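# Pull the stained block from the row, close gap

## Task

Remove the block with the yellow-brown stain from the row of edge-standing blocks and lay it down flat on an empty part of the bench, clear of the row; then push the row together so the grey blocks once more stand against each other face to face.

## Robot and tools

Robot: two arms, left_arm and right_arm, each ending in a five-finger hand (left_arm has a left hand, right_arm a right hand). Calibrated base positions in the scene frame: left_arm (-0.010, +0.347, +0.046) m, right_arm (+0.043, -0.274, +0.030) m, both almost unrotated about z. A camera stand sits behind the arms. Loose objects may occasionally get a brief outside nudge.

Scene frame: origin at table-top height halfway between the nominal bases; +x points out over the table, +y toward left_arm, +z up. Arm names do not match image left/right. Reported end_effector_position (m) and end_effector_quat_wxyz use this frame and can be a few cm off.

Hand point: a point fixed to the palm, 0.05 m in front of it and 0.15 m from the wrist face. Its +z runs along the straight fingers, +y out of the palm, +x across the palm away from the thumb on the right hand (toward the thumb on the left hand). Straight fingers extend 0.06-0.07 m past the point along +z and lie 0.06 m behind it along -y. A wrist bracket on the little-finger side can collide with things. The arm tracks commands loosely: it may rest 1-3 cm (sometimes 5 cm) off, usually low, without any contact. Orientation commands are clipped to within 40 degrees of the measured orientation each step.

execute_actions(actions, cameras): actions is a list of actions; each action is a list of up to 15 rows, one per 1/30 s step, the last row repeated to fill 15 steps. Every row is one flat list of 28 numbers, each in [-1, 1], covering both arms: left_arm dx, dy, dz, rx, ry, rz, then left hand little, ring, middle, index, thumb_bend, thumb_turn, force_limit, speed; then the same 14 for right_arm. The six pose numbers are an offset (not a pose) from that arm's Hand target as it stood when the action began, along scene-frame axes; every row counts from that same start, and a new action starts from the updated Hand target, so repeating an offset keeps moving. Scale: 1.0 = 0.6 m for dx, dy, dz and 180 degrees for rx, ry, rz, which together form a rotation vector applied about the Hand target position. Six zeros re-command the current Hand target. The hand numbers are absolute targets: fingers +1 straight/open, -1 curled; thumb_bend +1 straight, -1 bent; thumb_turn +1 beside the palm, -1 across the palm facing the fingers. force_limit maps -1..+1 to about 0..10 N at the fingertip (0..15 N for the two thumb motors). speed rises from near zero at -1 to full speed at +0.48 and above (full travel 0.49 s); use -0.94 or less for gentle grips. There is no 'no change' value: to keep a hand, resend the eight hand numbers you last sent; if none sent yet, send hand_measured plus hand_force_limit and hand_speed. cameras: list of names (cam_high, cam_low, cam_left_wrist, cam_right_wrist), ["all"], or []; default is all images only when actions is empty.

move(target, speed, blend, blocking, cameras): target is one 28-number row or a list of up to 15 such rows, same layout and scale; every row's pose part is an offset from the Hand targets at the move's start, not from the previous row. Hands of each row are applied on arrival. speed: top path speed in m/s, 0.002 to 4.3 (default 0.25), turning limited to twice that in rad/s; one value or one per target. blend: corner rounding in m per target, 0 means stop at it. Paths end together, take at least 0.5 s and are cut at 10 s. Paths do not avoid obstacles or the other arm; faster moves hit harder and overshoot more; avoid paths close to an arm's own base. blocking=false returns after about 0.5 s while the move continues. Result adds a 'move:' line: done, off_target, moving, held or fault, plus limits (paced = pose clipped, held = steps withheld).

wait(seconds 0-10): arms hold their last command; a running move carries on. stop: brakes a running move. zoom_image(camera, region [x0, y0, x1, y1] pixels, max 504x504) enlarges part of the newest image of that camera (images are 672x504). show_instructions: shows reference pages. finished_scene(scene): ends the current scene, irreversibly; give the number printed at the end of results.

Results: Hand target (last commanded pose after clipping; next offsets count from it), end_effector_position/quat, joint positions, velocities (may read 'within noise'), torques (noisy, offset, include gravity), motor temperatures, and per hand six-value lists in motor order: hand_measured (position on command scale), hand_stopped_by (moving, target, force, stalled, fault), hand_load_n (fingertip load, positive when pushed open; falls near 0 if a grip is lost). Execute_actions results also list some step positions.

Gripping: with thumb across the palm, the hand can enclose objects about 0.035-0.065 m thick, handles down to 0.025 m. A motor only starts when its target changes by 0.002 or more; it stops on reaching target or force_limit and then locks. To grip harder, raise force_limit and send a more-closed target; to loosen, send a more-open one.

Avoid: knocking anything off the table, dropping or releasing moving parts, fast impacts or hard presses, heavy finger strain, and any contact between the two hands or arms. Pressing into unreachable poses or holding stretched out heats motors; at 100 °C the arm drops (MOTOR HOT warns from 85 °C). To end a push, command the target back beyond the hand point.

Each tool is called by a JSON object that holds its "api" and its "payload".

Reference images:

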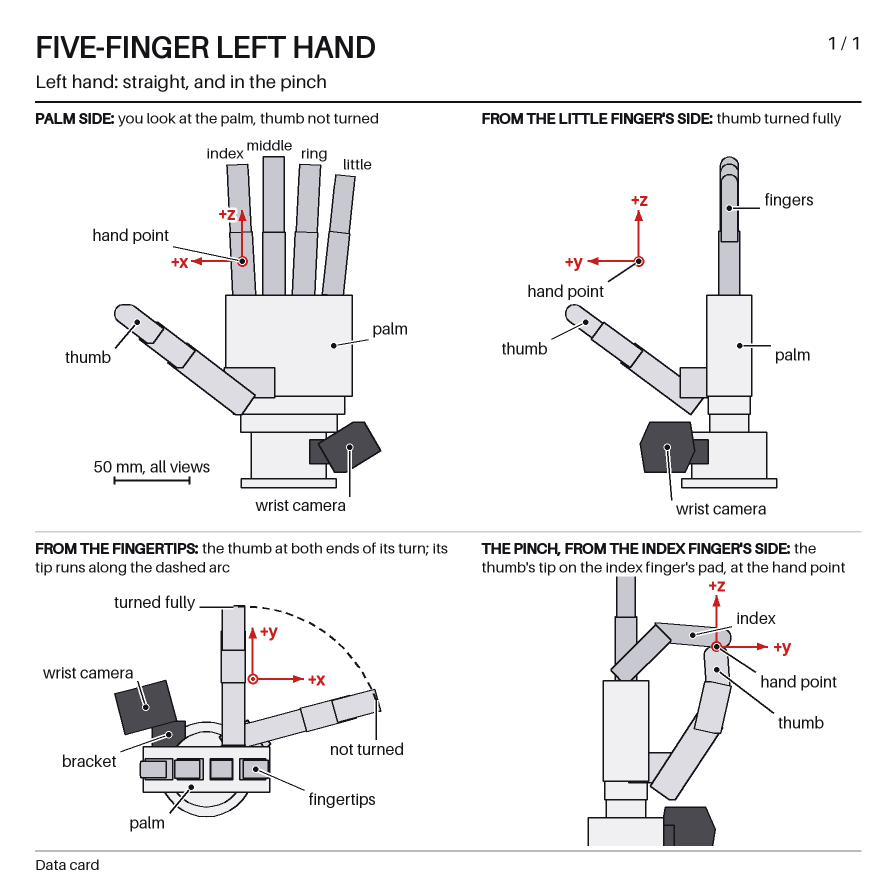

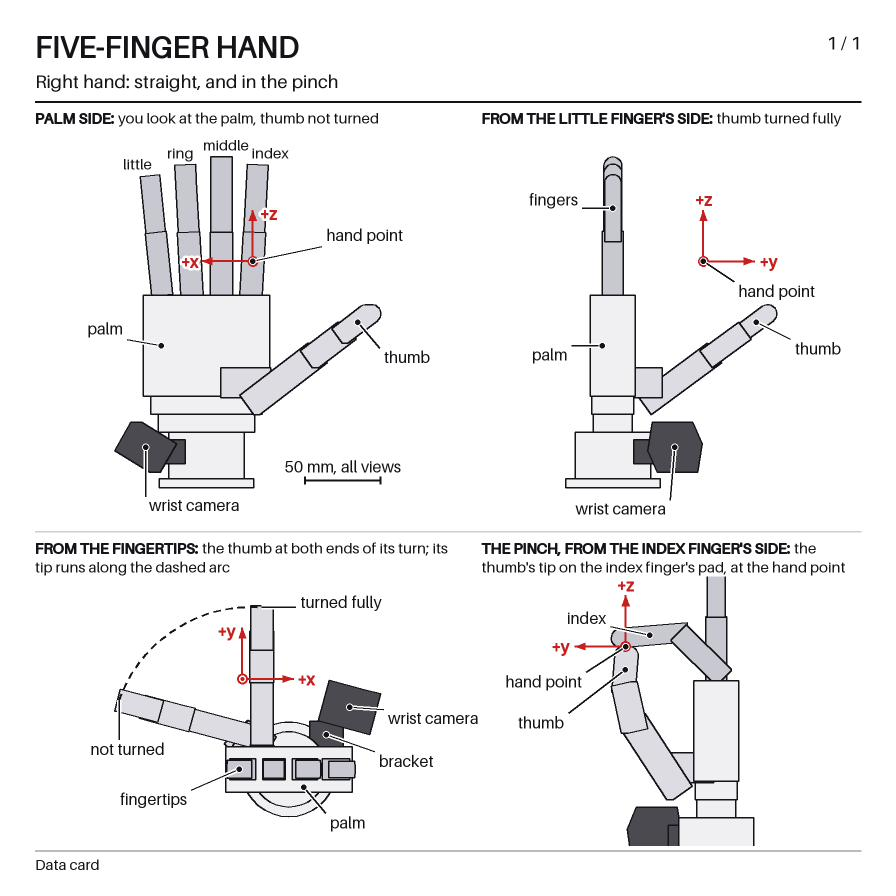

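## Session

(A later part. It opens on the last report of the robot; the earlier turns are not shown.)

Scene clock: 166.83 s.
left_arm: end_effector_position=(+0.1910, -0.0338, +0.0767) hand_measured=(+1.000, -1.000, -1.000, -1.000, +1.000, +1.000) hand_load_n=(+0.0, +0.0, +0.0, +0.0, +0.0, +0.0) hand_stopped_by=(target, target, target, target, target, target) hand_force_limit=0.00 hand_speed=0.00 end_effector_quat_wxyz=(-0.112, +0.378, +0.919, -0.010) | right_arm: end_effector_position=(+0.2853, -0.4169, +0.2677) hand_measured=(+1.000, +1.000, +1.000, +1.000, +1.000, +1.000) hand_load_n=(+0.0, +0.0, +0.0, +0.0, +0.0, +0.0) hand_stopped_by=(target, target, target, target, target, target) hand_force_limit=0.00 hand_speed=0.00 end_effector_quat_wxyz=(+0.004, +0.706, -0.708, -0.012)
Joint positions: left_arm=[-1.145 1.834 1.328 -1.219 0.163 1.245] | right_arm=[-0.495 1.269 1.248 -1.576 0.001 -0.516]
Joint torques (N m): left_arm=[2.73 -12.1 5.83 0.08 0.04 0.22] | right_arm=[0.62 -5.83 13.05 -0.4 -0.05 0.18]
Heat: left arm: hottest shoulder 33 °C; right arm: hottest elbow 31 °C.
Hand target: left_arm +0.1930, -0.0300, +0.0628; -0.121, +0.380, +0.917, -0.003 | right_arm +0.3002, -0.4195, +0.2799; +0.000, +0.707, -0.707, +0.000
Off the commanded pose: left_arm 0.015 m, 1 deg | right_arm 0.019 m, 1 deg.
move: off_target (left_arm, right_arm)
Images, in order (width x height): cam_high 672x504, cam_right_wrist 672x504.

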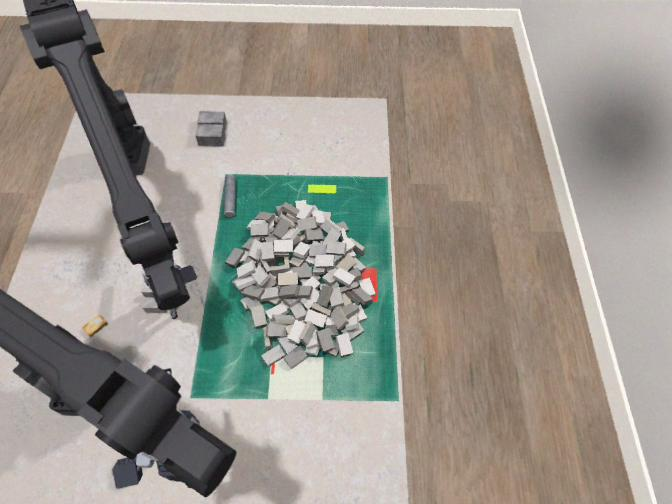

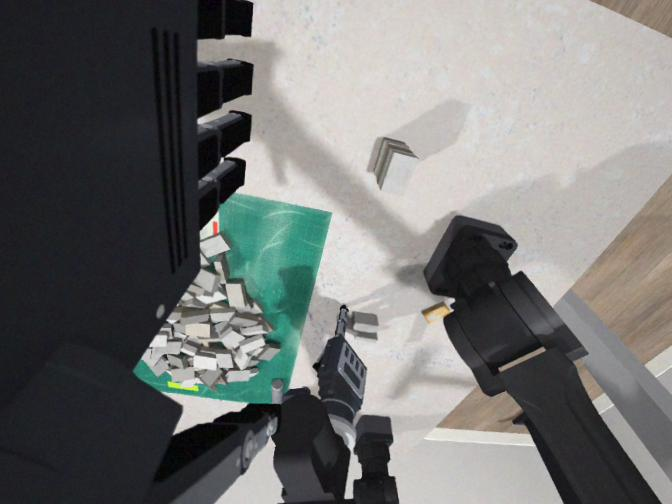

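{"api": "move", "payload": {"target": [0.003,0.04,0.003,0,0,0,1,-1,-1,-1,1,1,0,0,0,0,0,0,0,0,1,1,1,1,1,1,0,0], "speed": 0.06, "cameras": ["cam_high","cam_right_wrist"]}}

{"api": "zoom_image", "payload": {"camera": "cam_high", "region": [120, 265, 200, 325]}}

{"api": "zoom_image", "payload": {"camera": "cam_right_wrist", "region": [310, 290, 410, 365]}}

Scene clock: 168.37 s.
left_arm: end_effector_position=(+0.1924, -0.0199, +0.0711) hand_measured=(+1.000, -1.000, -1.000, -1.000, +1.000, +1.000) hand_load_n=(+0.5, +0.0, +0.0, +0.0, +0.0, +0.0) hand_stopped_by=(target, target, target, target, target, target) hand_force_limit=0.00 hand_speed=0.00 end_effector_quat_wxyz=(-0.114, +0.384, +0.916, -0.014) | right_arm: end_effector_position=(+0.2853, -0.4169, +0.2677) hand_measured=(+1.000, +1.000, +1.000, +1.000, +1.000, +1.000) hand_load_n=(+0.0, +0.0, +0.0, +0.0, +0.0, +0.0) hand_stopped_by=(target, target, target, target, target, target) hand_force_limit=0.00 hand_speed=0.00 end_effector_quat_wxyz=(+0.004, +0.706, -0.708, -0.012)
Joint positions: left_arm=[-1.129 1.814 1.281 -1.196 0.168 1.276] | right_arm=[-0.495 1.269 1.248 -1.576 0.001 -0.516]
Joint torques (N m): left_arm=[3.14 -13.8 4.33 -0.34 -0.28 0.2] | right_arm=[0.09 -6.01 13.08 -0.31 -0.06 0.17]
Heat: left arm: hottest shoulder 33 °C; right arm: hottest elbow 31 °C.
Hand target: left_arm +0.1947, -0.0059, +0.0646; -0.121, +0.379, +0.917, -0.003 | right_arm +0.3002, -0.4195, +0.2799; +0.000, +0.707, -0.707, +0.000
Off the commanded pose: left_arm 0.015 m, 2 deg | right_arm 0.019 m, 1 deg.
move: off_target (left_arm, right_arm)
Images, in order (width x height): cam_high 672x504, cam_right_wrist 672x504.

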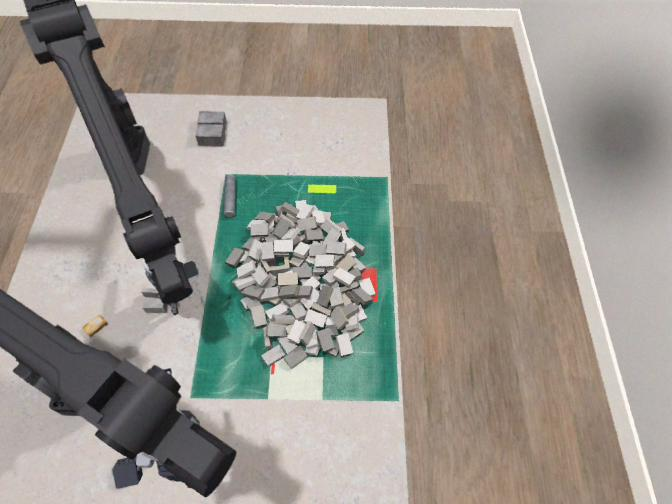

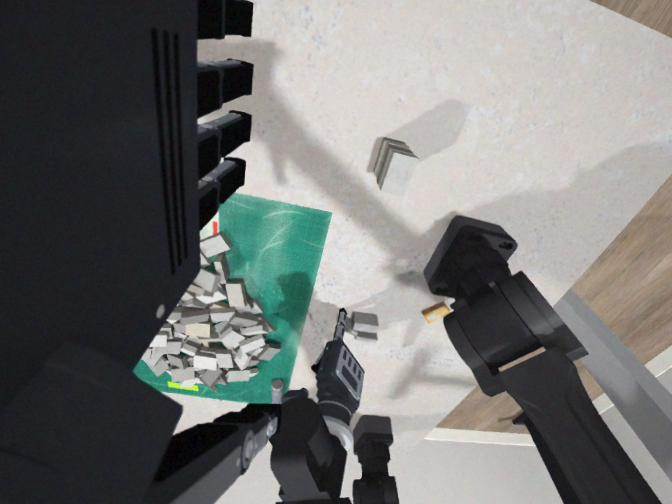

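Scaled by 6.300 from the camera's 672x504 image, which has a finer 960x720 frame.

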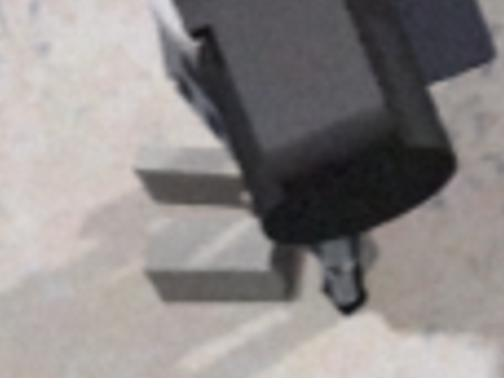

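Scaled by 5.040 from the camera's 672x504 image, which has a finer 960x720 frame.

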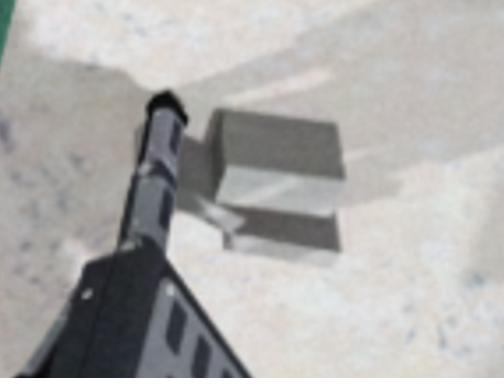

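{"api": "move", "payload": {"target": [[0,0,0.012,0,0,0,1,-1,-1,-1,1,1,0,0,0,0,0,0,0,0,1,1,1,1,1,1,0,0],[0.001,0.024,0.012,0,0,0,1,-1,-1,-1,1,1,0,0,0,0,0,0,0,0,1,1,1,1,1,1,0,0]], "speed": 0.05, "cameras": ["cam_high","cam_right_wrist"]}}

{"api": "zoom_image", "payload": {"camera": "cam_high", "region": [120, 265, 200, 325]}}

{"api": "zoom_image", "payload": {"camera": "cam_right_wrist", "region": [310, 290, 410, 365]}}

Scene clock: 170.33 s.
left_arm: end_effector_position=(+0.1939, -0.0027, +0.0720) hand_measured=(+1.000, -1.000, -1.000, -1.000, +1.000, +1.000) hand_load_n=(+0.0, +0.0, +0.0, +0.0, +0.0, +0.0) hand_stopped_by=(target, target, target, target, target, target) hand_force_limit=0.00 hand_speed=0.00 end_effector_quat_wxyz=(-0.117, +0.381, +0.917, -0.010) | right_arm: end_effector_position=(+0.2853, -0.4169, +0.2677) hand_measured=(+1.000, +1.000, +1.000, +1.000, +1.000, +1.000) hand_load_n=(+0.0, +0.0, +0.0, +0.0, +0.0, +0.5) hand_stopped_by=(target, target, target, target, target, target) hand_force_limit=0.00 hand_speed=0.00 end_effector_quat_wxyz=(+0.004, +0.706, -0.708, -0.012)
Joint positions: left_arm=[-1.11 1.787 1.243 -1.196 0.164 1.289] | right_arm=[-0.495 1.269 1.248 -1.576 0.001 -0.516]
Joint torques (N m): left_arm=[3.02 -14.1 4.6 -0.34 -0.22 0.09] | right_arm=[0.62 -6.01 13.16 -0.25 -0.06 0.19]
Heat: left arm: hottest shoulder 33 °C; right arm: hottest elbow 31 °C.
Hand target: left_arm +0.1954, +0.0084, +0.0718; -0.121, +0.380, +0.917, -0.003 | right_arm +0.3002, -0.4195, +0.2799; +0.000, +0.707, -0.707, +0.000
Off the commanded pose: left_arm 0.011 m, 1 deg | right_arm 0.019 m, 1 deg.
move: off_target (left_arm, right_arm)
Images, in order (width x height): cam_high 672x504, cam_right_wrist 672x504.

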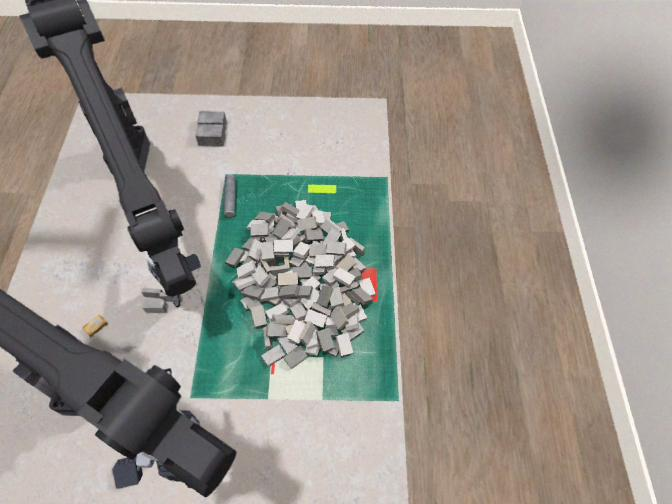

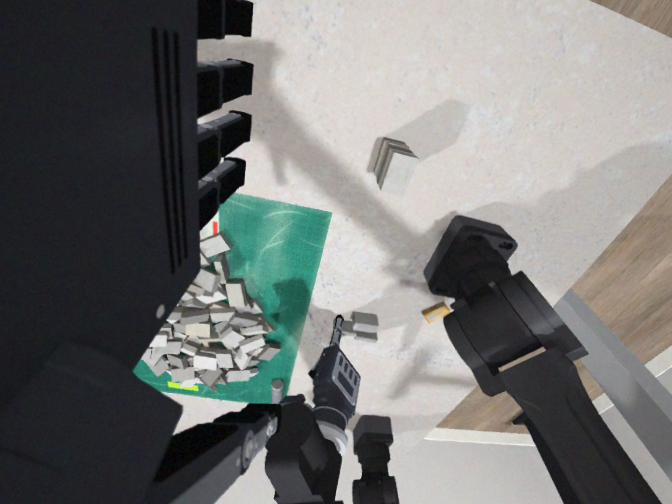

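Scaled by 6.300 from the camera's 672x504 image, which has a finer 960x720 frame.

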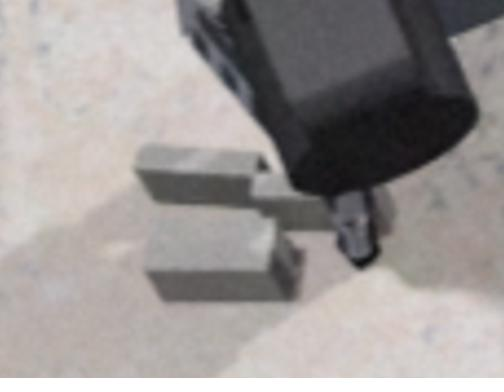

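Scaled by 5.040 from the camera's 672x504 image, which has a finer 960x720 frame.

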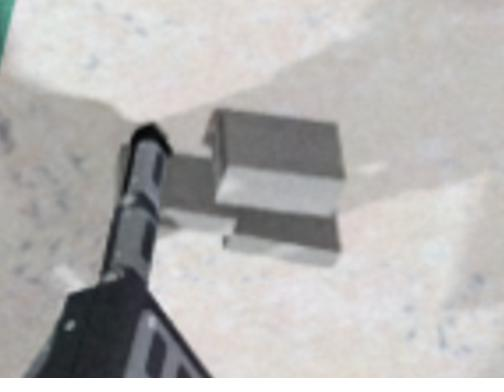

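{"api": "move", "payload": {"target": [[0,-0.01,0.08,0,0,0,1,-1,-1,-1,1,1,0,0,0,0,0,0,0,0,1,1,1,1,1,1,0,0],[0.0368,0.0143,0.08,0,0,0,1,-1,-1,-1,1,1,0,0,0,0,0,0,0,0,1,1,1,1,1,1,0,0],[0.0368,0.0143,-0.0125,0,0,0,1,-1,-1,-1,1,1,0,0,0,0,0,0,0,0,1,1,1,1,1,1,0,0]], "speed": 0.12, "cameras": ["cam_high","cam_right_wrist"]}}

{"api": "zoom_image", "payload": {"camera": "cam_high", "region": [120, 265, 200, 325]}}

{"api": "zoom_image", "payload": {"camera": "cam_right_wrist", "region": [310, 290, 410, 365]}}

Scene clock: 174.47 s.
left_arm: end_effector_position=(+0.2176, +0.0153, +0.0755) hand_measured=(+1.000, -1.000, -1.000, -1.000, +1.000, +1.000) hand_load_n=(+0.0, +0.0, +0.0, +0.0, +0.0, +0.0) hand_stopped_by=(target, target, target, target, target, target) hand_force_limit=0.00 hand_speed=0.00 end_effector_quat_wxyz=(-0.113, +0.374, +0.920, -0.008) | right_arm: end_effector_position=(+0.2853, -0.4169, +0.2677) hand_measured=(+1.000, +1.000, +1.000, +1.000, +1.000, +1.000) hand_load_n=(+0.0, +0.0, +0.0, +0.5, +0.0, +0.0) hand_stopped_by=(target, target, target, target, target, target) hand_force_limit=0.00 hand_speed=0.00 end_effector_quat_wxyz=(+0.004, +0.706, -0.708, -0.012)
Joint positions: left_arm=[-1.05 1.774 1.234 -1.204 0.147 1.334] | right_arm=[-0.495 1.269 1.248 -1.576 0.001 -0.516]
Joint torques (N m): left_arm=[2.32 -11.58 5.74 0.01 0.05 0.19] | right_arm=[0.44 -5.71 12.98 -0.27 -0.06 0.19]
Heat: left arm: hottest shoulder 33 °C; right arm: hottest elbow 31 °C.
Hand target: left_arm +0.2175, +0.0169, +0.0643; -0.121, +0.380, +0.917, -0.003 | right_arm +0.3002, -0.4195, +0.2799; +0.000, +0.707, -0.707, +0.000
Off the commanded pose: left_arm 0.011 m, 1 deg | right_arm 0.019 m, 1 deg.
move: off_target (left_arm, right_arm)
Images, in order (width x height): cam_high 672x504, cam_right_wrist 672x504.

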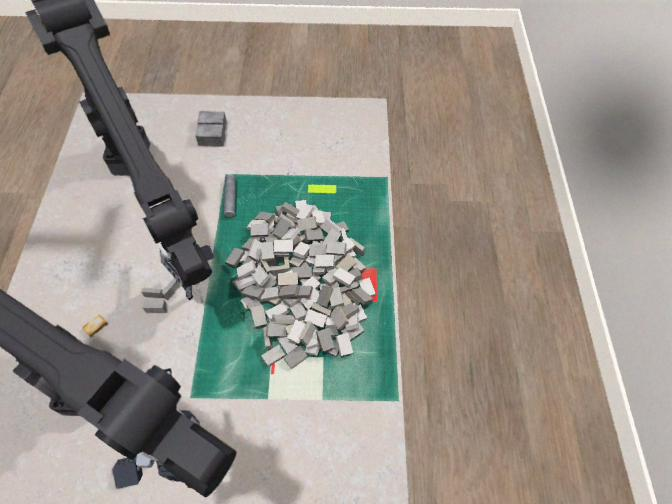

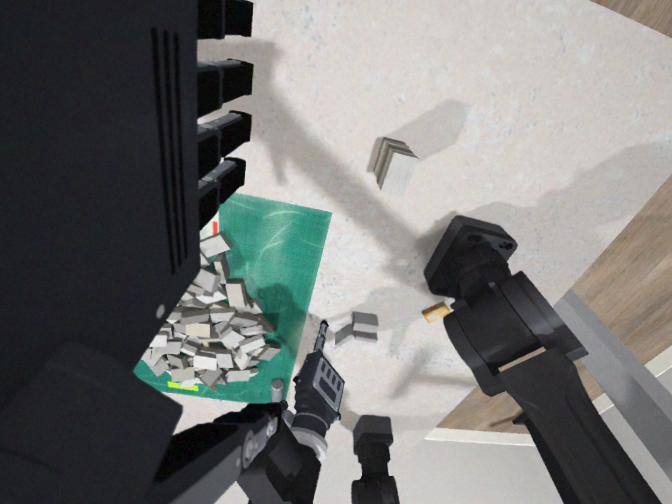

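Scaled by 6.300 from the camera's 672x504 image, which has a finer 960x720 frame.

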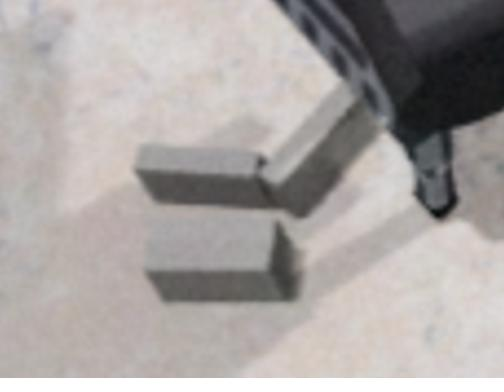

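Scaled by 5.040 from the camera's 672x504 image, which has a finer 960x720 frame.

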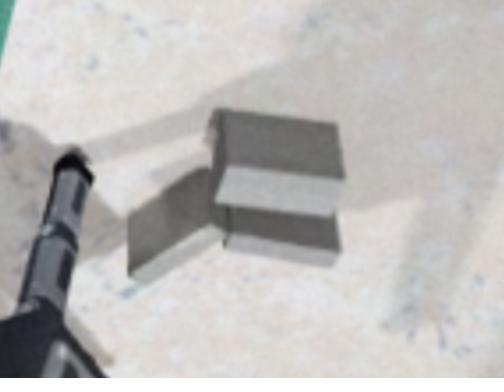

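{"api": "move", "payload": {"target": [[0,0,0.11,0,0,0,1,-1,-1,-1,1,1,0,0,0,0,0,0,0,0,1,1,1,1,1,1,0,0],[-0.1267,0.0543,0.11,0,0,0,1,-1,-1,-1,1,1,0,0,0,0,0,0,0,0,1,1,1,1,1,1,0,0],[-0.1267,0.0543,0,0,0,0,1,-1,-1,-1,1,1,0,0,0,0,0,0,0,0,1,1,1,1,1,1,0,0]], "speed": 0.15, "cameras": ["cam_high","cam_right_wrist"]}}

{"api": "zoom_image", "payload": {"camera": "cam_high", "region": [120, 265, 200, 325]}}

{"api": "zoom_image", "payload": {"camera": "cam_right_wrist", "region": [310, 290, 410, 365]}}

Scene clock: 179.10 s.
left_arm: end_effector_position=(+0.1446, +0.0487, +0.0722) hand_measured=(+1.000, -1.000, -1.000, -1.000, +1.000, +1.000) hand_load_n=(+0.0, +0.0, +0.0, +0.0, +0.0, +0.0) hand_stopped_by=(target, target, target, target, target, target) hand_force_limit=0.00 hand_speed=0.00 end_effector_quat_wxyz=(-0.115, +0.384, +0.916, -0.009) | right_arm: end_effector_position=(+0.2853, -0.4169, +0.2677) hand_measured=(+1.000, +1.000, +1.000, +1.000, +1.000, +1.000) hand_load_n=(+0.0, +0.0, -0.5, +0.0, +0.0, +0.0) hand_stopped_by=(target, target, target, target, target, target) hand_force_limit=0.00 hand_speed=0.00 end_effector_quat_wxyz=(+0.004, +0.706, -0.708, -0.012)
Joint positions: left_arm=[-1.159 1.63 1.028 -1.129 0.168 1.247] | right_arm=[-0.495 1.269 1.248 -1.576 0.001 -0.516]
Joint torques (N m): left_arm=[1.44 -9 5.57 0.13 0.06 -0.06] | right_arm=[0.32 -6.12 13.09 -0.35 -0.11 0.14]
Heat: left arm: hottest shoulder 33 °C; right arm: hottest elbow 31 °C.
Hand target: left_arm +0.1414, +0.0495, +0.0643; -0.121, +0.380, +0.917, -0.003 | right_arm +0.3002, -0.4195, +0.2799; +0.000, +0.707, -0.707, +0.000
Off the commanded pose: left_arm 0.009 m, 1 deg | right_arm 0.019 m, 1 deg.
move: off_target (right_arm)
Images, in order (width x height): cam_high 672x504, cam_right_wrist 672x504.

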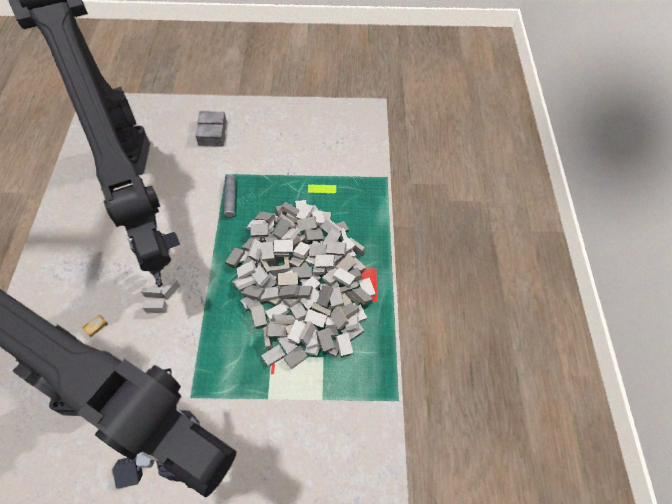

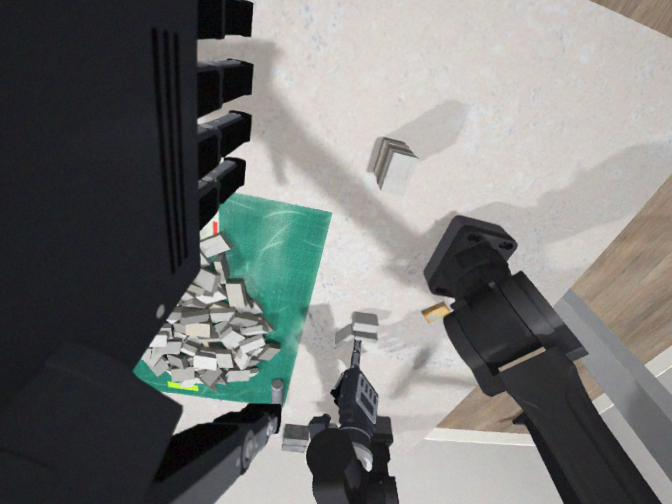

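Scaled by 6.300 from the camera's 672x504 image, which has a finer 960x720 frame.

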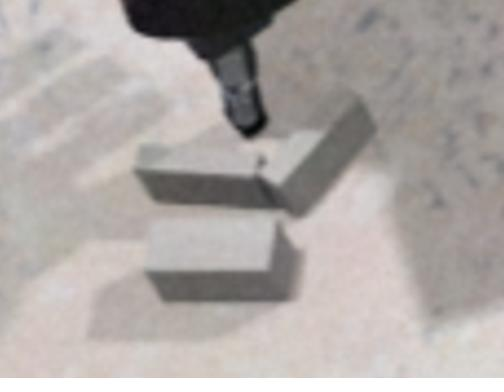

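Scaled by 5.040 from the camera's 672x504 image, which has a finer 960x720 frame.

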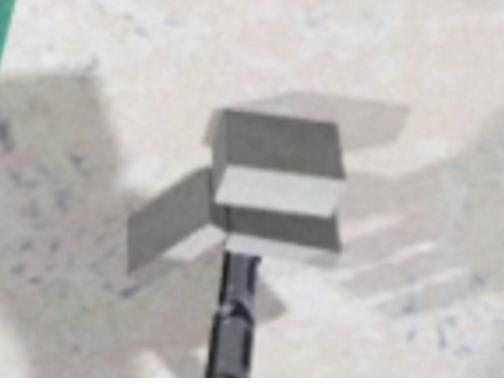

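{"api": "move", "payload": {"target": [[0.012,-0.025,0.01,0,0,0,1,-1,-1,-1,1,1,0,0,0,0,0,0,0,0,1,1,1,1,1,1,0,0],[0.002,-0.07,0.01,0,0,0,1,-1,-1,-1,1,1,0,0,0,0,0,0,0,0,1,1,1,1,1,1,0,0]], "speed": 0.06, "cameras": ["cam_high","cam_right_wrist"]}}

{"api": "zoom_image", "payload": {"camera": "cam_high", "region": [120, 265, 200, 325]}}

{"api": "zoom_image", "payload": {"camera": "cam_right_wrist", "region": [310, 290, 410, 365]}}

Scene clock: 181.90 s.
left_arm: end_effector_position=(+0.1415, +0.0252, +0.0730) hand_measured=(+1.000, -1.000, -1.000, -1.000, +1.000, +1.000) hand_load_n=(-1.5, +0.0, +0.0, +0.0, +0.0, +0.0) hand_stopped_by=(target, target, target, target, target, target) hand_force_limit=0.00 hand_speed=0.00 end_effector_quat_wxyz=(-0.122, +0.379, +0.917, +0.000) | right_arm: end_effector_position=(+0.2853, -0.4169, +0.2677) hand_measured=(+1.000, +1.000, +1.000, +1.000, +1.000, +1.000) hand_load_n=(+0.0, +0.0, +0.0, +0.0, +0.0, +0.0) hand_stopped_by=(target, target, target, target, target, target) hand_force_limit=0.00 hand_speed=0.00 end_effector_quat_wxyz=(+0.004, +0.706, -0.708, -0.012)
Joint positions: left_arm=[-1.189 1.691 1.105 -1.162 0.17 1.208] | right_arm=[-0.495 1.269 1.248 -1.576 0.001 -0.516]
Joint torques (N m): left_arm=[0.85 -9.11 8.98 -0.14 0.26 0] | right_arm=[0.38 -5.48 13.19 -0.17 -0.07 0.18]
Heat: left arm: hottest shoulder 33 °C; right arm: hottest elbow 31 °C.
Hand target: left_arm +0.1426, +0.0075, +0.0702; -0.121, +0.380, +0.917, -0.003 | right_arm +0.3002, -0.4195, +0.2799; +0.000, +0.707, -0.707, +0.000
Off the commanded pose: left_arm 0.018 m, 0 deg | right_arm 0.019 m, 1 deg.
move: off_target (left_arm, right_arm)
Images, in order (width x height): cam_high 672x504, cam_right_wrist 672x504.

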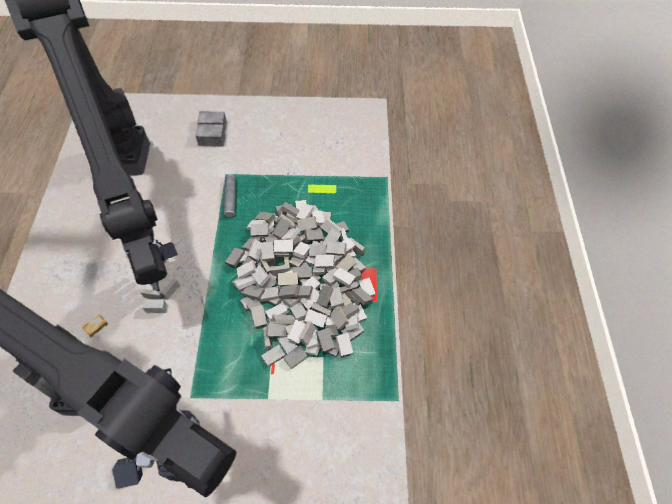

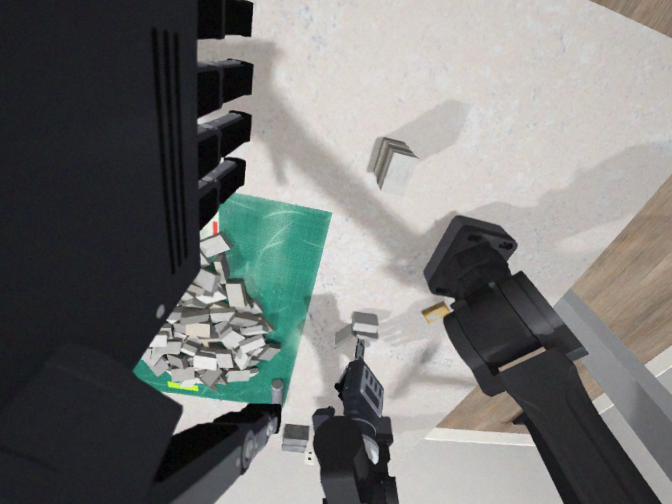

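Scaled by 6.300 from the camera's 672x504 image, which has a finer 960x720 frame.

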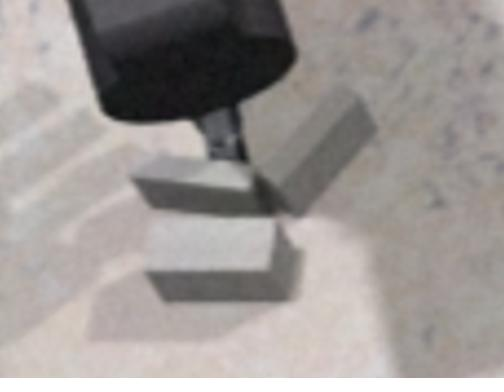

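Scaled by 5.040 from the camera's 672x504 image, which has a finer 960x720 frame.

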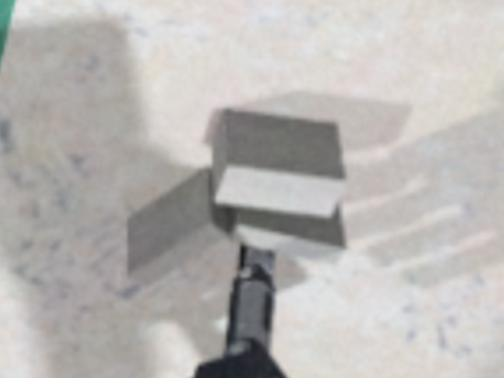

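{"api": "move", "payload": {"target": [[-0.018,0,0,0,0,0,1,-1,-1,-1,1,1,0,0,0,0,0,0,0,0,1,1,1,1,1,1,0,0],[-0.015,-0.018,0.002,0,0,0,1,-1,-1,-1,1,1,0,0,0,0,0,0,0,0,1,1,1,1,1,1,0,0]], "speed": 0.05, "cameras": ["cam_high","cam_right_wrist"]}}

{"api": "zoom_image", "payload": {"camera": "cam_high", "region": [120, 265, 200, 325]}}

{"api": "zoom_image", "payload": {"camera": "cam_right_wrist", "region": [310, 290, 410, 365]}}

Scene clock: 185.27 s.
left_arm: end_effector_position=(+0.1327, +0.0149, +0.0735) hand_measured=(+1.000, -1.000, -1.000, -1.000, +1.000, +1.000) hand_load_n=(-1.5, +0.0, +0.0, +0.0, +0.0, +0.0) hand_stopped_by=(target, target, target, target, target, target) hand_force_limit=0.00 hand_speed=0.00 end_effector_quat_wxyz=(-0.123, +0.379, +0.917, +0.001) | right_arm: end_effector_position=(+0.2853, -0.4169, +0.2677) hand_measured=(+1.000, +1.000, +1.000, +1.000, +1.000, +1.000) hand_load_n=(+0.0, +0.0, +0.0, +0.0, +0.0, +0.0) hand_stopped_by=(target, target, target, target, target, target) hand_force_limit=0.00 hand_speed=0.00 end_effector_quat_wxyz=(+0.004, +0.706, -0.708, -0.012)
Joint positions: left_arm=[-1.216 1.705 1.125 -1.165 0.174 1.18] | right_arm=[-0.495 1.269 1.248 -1.576 0.001 -0.516]
Joint torques (N m): left_arm=[0.91 -9.35 9.02 -0.23 0.26 0.01] | right_arm=[0.15 -5.77 13.15 -0.31 -0.05 0.18]
Heat: left arm: hottest shoulder 33 °C; right arm: hottest elbow 31 °C.
Hand target: left_arm +0.1336, -0.0031, +0.0714; -0.121, +0.380, +0.917, -0.003 | right_arm +0.3002, -0.4195, +0.2799; +0.000, +0.707, -0.707, +0.000
Off the commanded pose: left_arm 0.018 m, 1 deg | right_arm 0.019 m, 1 deg.
move: off_target (left_arm, right_arm)
Images, in order (width x height): cam_high 672x504, cam_right_wrist 672x504.

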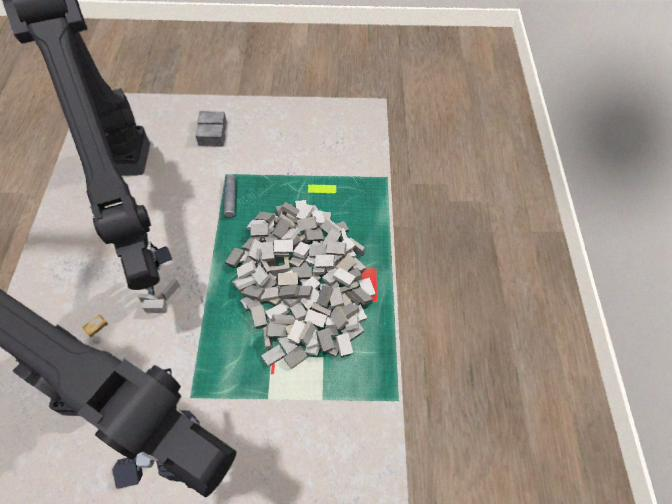

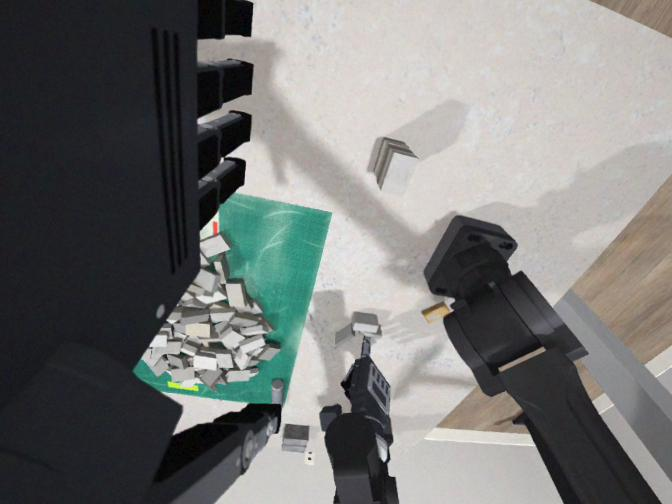

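Scaled by 6.300 from the camera's 672x504 image, which has a finer 960x720 frame.

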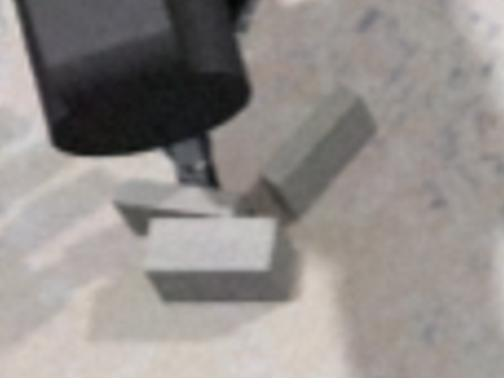

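Scaled by 5.040 from the camera's 672x504 image, which has a finer 960x720 frame.

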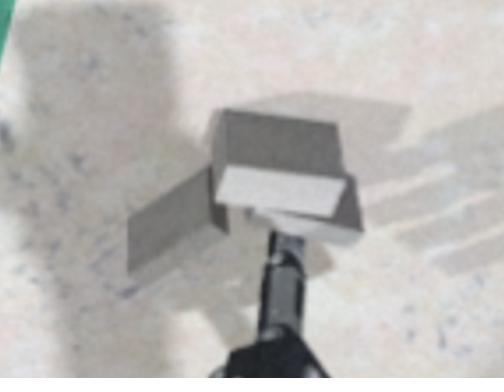

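{"api": "move", "payload": {"target": [[-0.008,-0.006,0,0,0,0,1,-1,-1,-1,1,1,0,0,0,0,0,0,0,0,1,1,1,1,1,1,0,0],[-0.002,-0.02,0.002,0,0,0,1,-1,-1,-1,1,1,0,0,0,0,0,0,0,0,1,1,1,1,1,1,0,0]], "speed": 0.05, "cameras": ["cam_high","cam_right_wrist"]}}

{"api": "zoom_image", "payload": {"camera": "cam_high", "region": [120, 265, 200, 325]}}

{"api": "zoom_image", "payload": {"camera": "cam_right_wrist", "region": [310, 290, 410, 365]}}

Scene clock: 187.20 s.
left_arm: end_effector_position=(+0.1298, +0.0065, +0.0747) hand_measured=(+1.000, -1.000, -1.000, -1.000, +1.000, +1.000) hand_load_n=(-1.5, +0.0, +0.0, +0.0, +0.0, +0.5) hand_stopped_by=(target, target, target, target, target, target) hand_force_limit=0.00 hand_speed=0.00 end_effector_quat_wxyz=(-0.127, +0.378, +0.917, +0.004) | right_arm: end_effector_position=(+0.2853, -0.4169, +0.2677) hand_measured=(+1.000, +1.000, +1.000, +1.000, +1.000, +1.000) hand_load_n=(+0.0, +0.0, +0.0, +0.0, +0.0, +0.0) hand_stopped_by=(target, target, target, target, target, target) hand_force_limit=0.00 hand_speed=0.00 end_effector_quat_wxyz=(+0.004, +0.706, -0.708, -0.012)
Joint positions: left_arm=[-1.229 1.726 1.154 -1.182 0.177 1.167] | right_arm=[-0.495 1.269 1.248 -1.576 0.001 -0.516]
Joint torques (N m): left_arm=[1.26 -9.99 9.29 -0.1 0.24 0] | right_arm=[0.03 -5.77 13.24 -0.35 -0.05 0.16]
Heat: left arm: hottest shoulder 33 °C; right arm: hottest elbow 31 °C.
Hand target: left_arm +0.1323, -0.0152, +0.0726; -0.121, +0.380, +0.917, -0.003 | right_arm +0.3002, -0.4195, +0.2799; +0.000, +0.707, -0.707, +0.000
Off the commanded pose: left_arm 0.022 m, 1 deg | right_arm 0.019 m, 1 deg.
move: off_target (left_arm, right_arm)
Images, in order (width x height): cam_high 672x504, cam_right_wrist 672x504.

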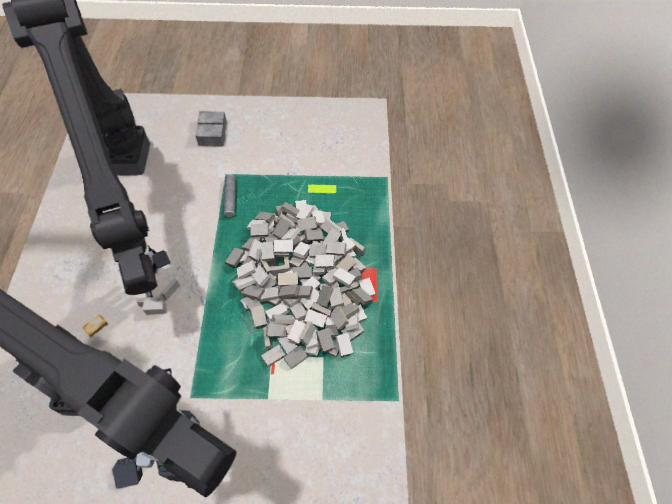

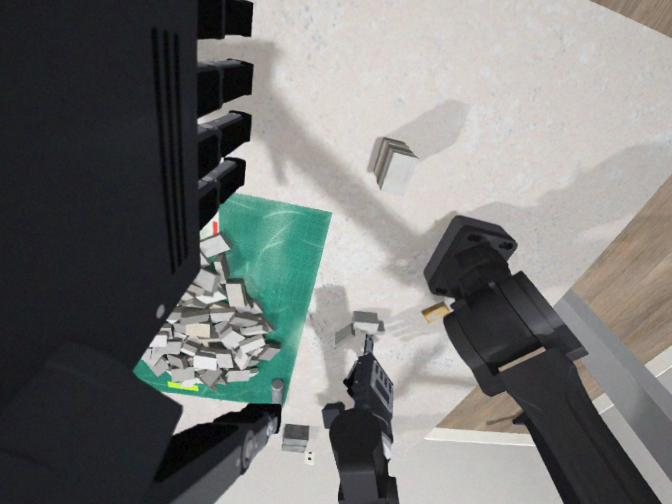

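Scaled by 6.300 from the camera's 672x504 image, which has a finer 960x720 frame.

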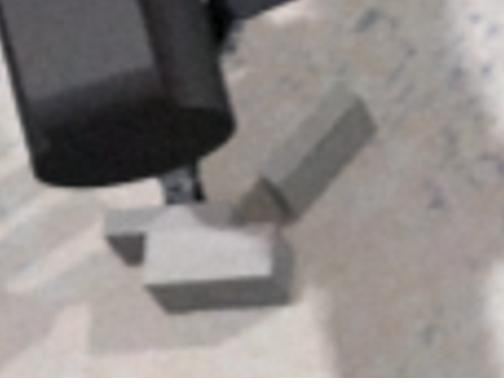

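Scaled by 5.040 from the camera's 672x504 image, which has a finer 960x720 frame.

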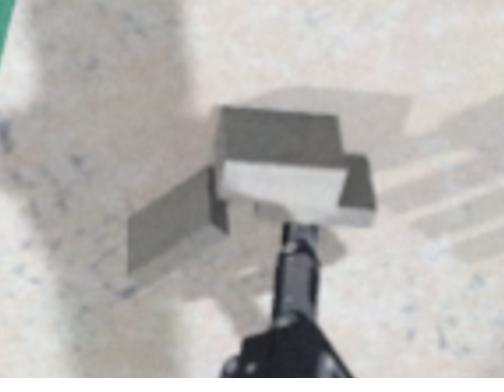

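{"api": "move", "payload": {"target": [[0,0.057,0,0,0,0,1,-1,-1,-1,1,1,0,0,0,0,0,0,0,0,1,1,1,1,1,1,0,0],[0,0.057,0.1,0,0,0,1,-1,-1,-1,1,1,0,0,0,0,0,0,0,0,1,1,1,1,1,1,0,0],[-0.063,-0.028,0.1,0,0,0,1,-1,-1,-1,1,1,0,0,0,0,0,0,0,0,1,1,1,1,1,1,0,0],[-0.063,0.0245,0.1,0,0,0,1,-1,-1,-1,1,1,0,0,0,0,0,0,0,0,1,1,1,1,1,1,0,0],[-0.063,0.0245,-0.0143,0,0,0,1,-1,-1,-1,1,1,0,0,0,0,0,0,0,0,1,1,1,1,1,1,0,0]], "speed": 0.15, "cameras": ["cam_high","cam_right_wrist"]}}

{"api": "zoom_image", "payload": {"camera": "cam_high", "region": [110, 265, 190, 325]}}

{"api": "zoom_image", "payload": {"camera": "cam_right_wrist", "region": [320, 290, 420, 365]}}

Scene clock: 194.07 s.
left_arm: end_effector_position=(+0.0918, -0.0029, +0.0730) hand_measured=(+1.000, -1.000, -1.000, -1.000, +1.000, +1.000) hand_load_n=(-0.5, +0.0, +0.5, +0.0, +0.0, +0.0) hand_stopped_by=(target, target, target, target, target, target) hand_force_limit=0.00 hand_speed=0.00 end_effector_quat_wxyz=(-0.117, +0.382, +0.917, -0.009) | right_arm: end_effector_position=(+0.2853, -0.4169, +0.2677) hand_measured=(+1.000, +1.000, +1.000, +1.000, +1.000, +1.000) hand_load_n=(+0.0, +0.0, +0.0, +0.0, +0.0, +0.0) hand_stopped_by=(target, target, target, target, target, target) hand_force_limit=0.00 hand_speed=0.00 end_effector_quat_wxyz=(+0.004, +0.706, -0.708, -0.012)
Joint positions: left_arm=[-1.315 1.693 1.114 -1.126 0.193 1.087] | right_arm=[-0.495 1.269 1.248 -1.576 0.001 -0.516]
Joint torques (N m): left_arm=[3.14 -10.29 5.86 0.2 0.03 0.11] | right_arm=[0.44 -6.18 13.23 -0.25 -0.07 0.17]
Heat: left arm: hottest shoulder 33 °C; right arm: hottest elbow 31 °C.
Hand target: left_arm +0.0945, -0.0005, +0.0640; -0.121, +0.380, +0.917, -0.003 | right_arm +0.3002, -0.4195, +0.2799; +0.000, +0.707, -0.707, +0.000
Off the commanded pose: left_arm 0.010 m, 1 deg | right_arm 0.019 m, 1 deg.
move: off_target (right_arm)
Images, in order (width x height): cam_high 672x504, cam_right_wrist 672x504.

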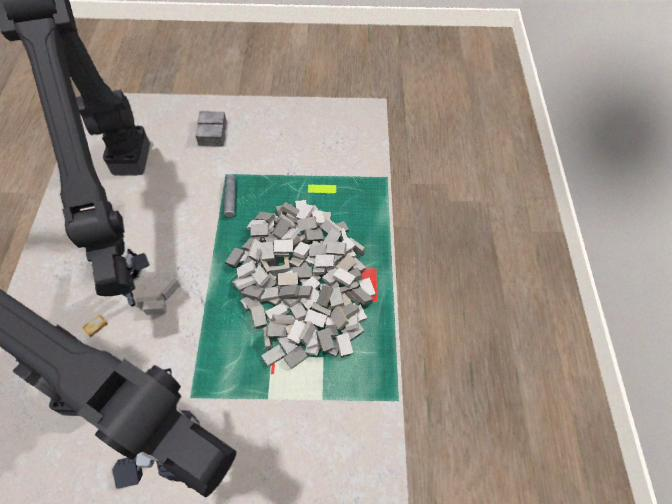

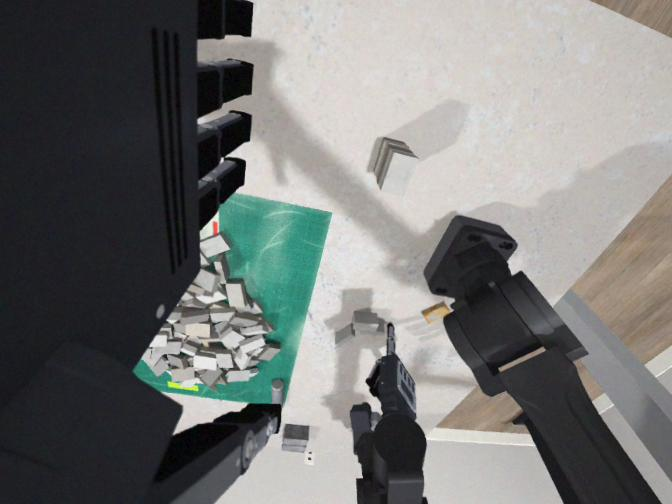

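Scaled by 6.300 from the camera's 672x504 image, which has a finer 960x720 frame.

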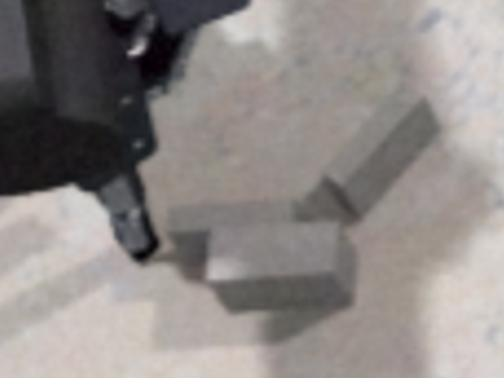

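Scaled by 5.040 from the camera's 672x504 image, which has a finer 960x720 frame.

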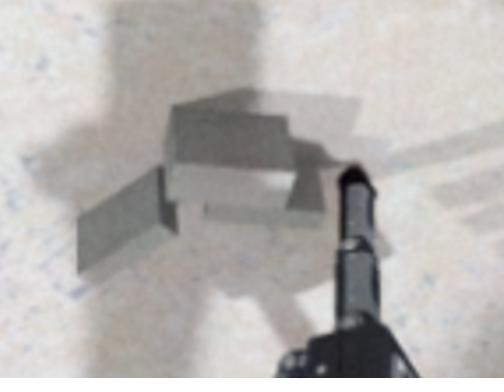

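{"api": "move", "payload": {"target": [[0.007,-0.025,0.006,0,0,0,1,-1,-1,-1,1,1,0,0,0,0,0,0,0,0,1,1,1,1,1,1,0,0],[0.049,-0.025,0.006,0,0,0,1,-1,-1,-1,1,1,0,0,0,0,0,0,0,0,1,1,1,1,1,1,0,0]], "speed": 0.06, "cameras": ["cam_high","cam_right_wrist"]}}

{"api": "zoom_image", "payload": {"camera": "cam_high", "region": [110, 265, 190, 325]}}

{"api": "zoom_image", "payload": {"camera": "cam_right_wrist", "region": [320, 290, 420, 365]}}

Scene clock: 196.60 s.
left_arm: end_effector_position=(+0.1103, -0.0052, +0.0724) hand_measured=(+1.000, -1.000, -1.000, -1.000, +1.000, +1.000) hand_load_n=(+0.5, +0.0, +0.0, +0.0, +0.0, +0.0) hand_stopped_by=(target, target, target, target, target, target) hand_force_limit=0.00 hand_speed=0.00 end_effector_quat_wxyz=(-0.125, +0.382, +0.916, -0.006) | right_arm: end_effector_position=(+0.2853, -0.4169, +0.2677) hand_measured=(+1.000, +1.000, +1.000, +1.000, +1.000, +1.000) hand_load_n=(+0.0, +0.0, +0.0, +0.0, +0.0, +0.0) hand_stopped_by=(target, target, target, target, target, target) hand_force_limit=0.00 hand_speed=0.00 end_effector_quat_wxyz=(+0.004, +0.706, -0.708, -0.012)
Joint positions: left_arm=[-1.274 1.724 1.151 -1.155 0.195 1.131] | right_arm=[-0.495 1.269 1.248 -1.576 0.001 -0.516]
Joint torques (N m): left_arm=[3.49 -9.05 8.69 -0.27 -0.35 0.15] | right_arm=[-0.03 -5.6 13.09 -0.34 -0.06 0.17]
Heat: left arm: hottest shoulder 33 °C; right arm: hottest elbow 31 °C.
Hand target: left_arm +0.1241, -0.0155, +0.0677; -0.121, +0.380, +0.917, -0.003 | right_arm +0.3002, -0.4195, +0.2799; +0.000, +0.707, -0.707, +0.000
Off the commanded pose: left_arm 0.018 m, 1 deg | right_arm 0.019 m, 1 deg.
move: off_target (left_arm, right_arm)
Images, in order (width x height): cam_high 672x504, cam_right_wrist 672x504.

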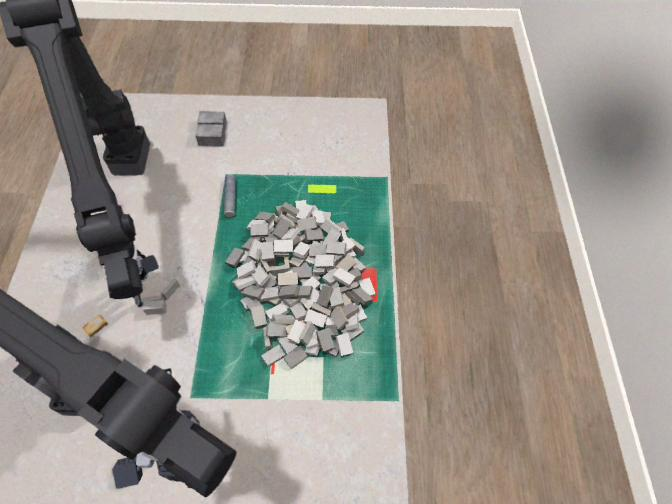

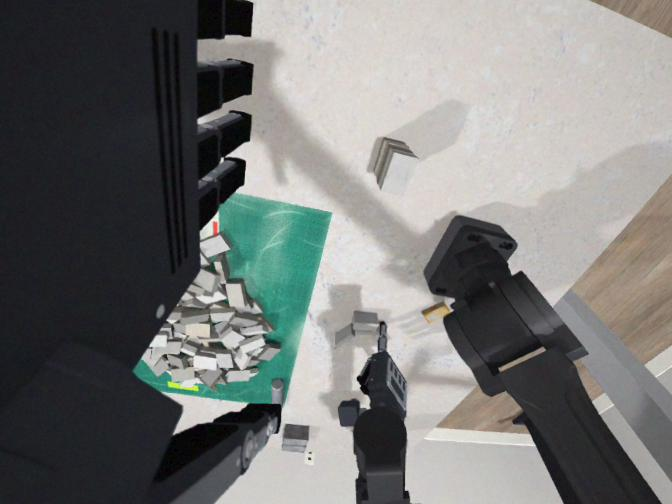

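Scaled by 6.300 from the camera's 672x504 image, which has a finer 960x720 frame.

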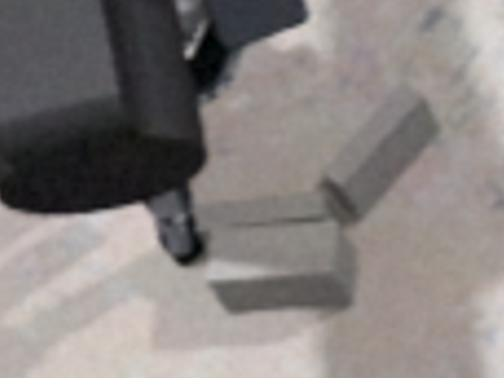

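Scaled by 5.040 from the camera's 672x504 image, which has a finer 960x720 frame.

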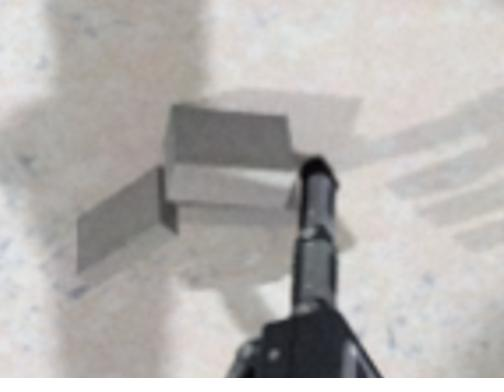

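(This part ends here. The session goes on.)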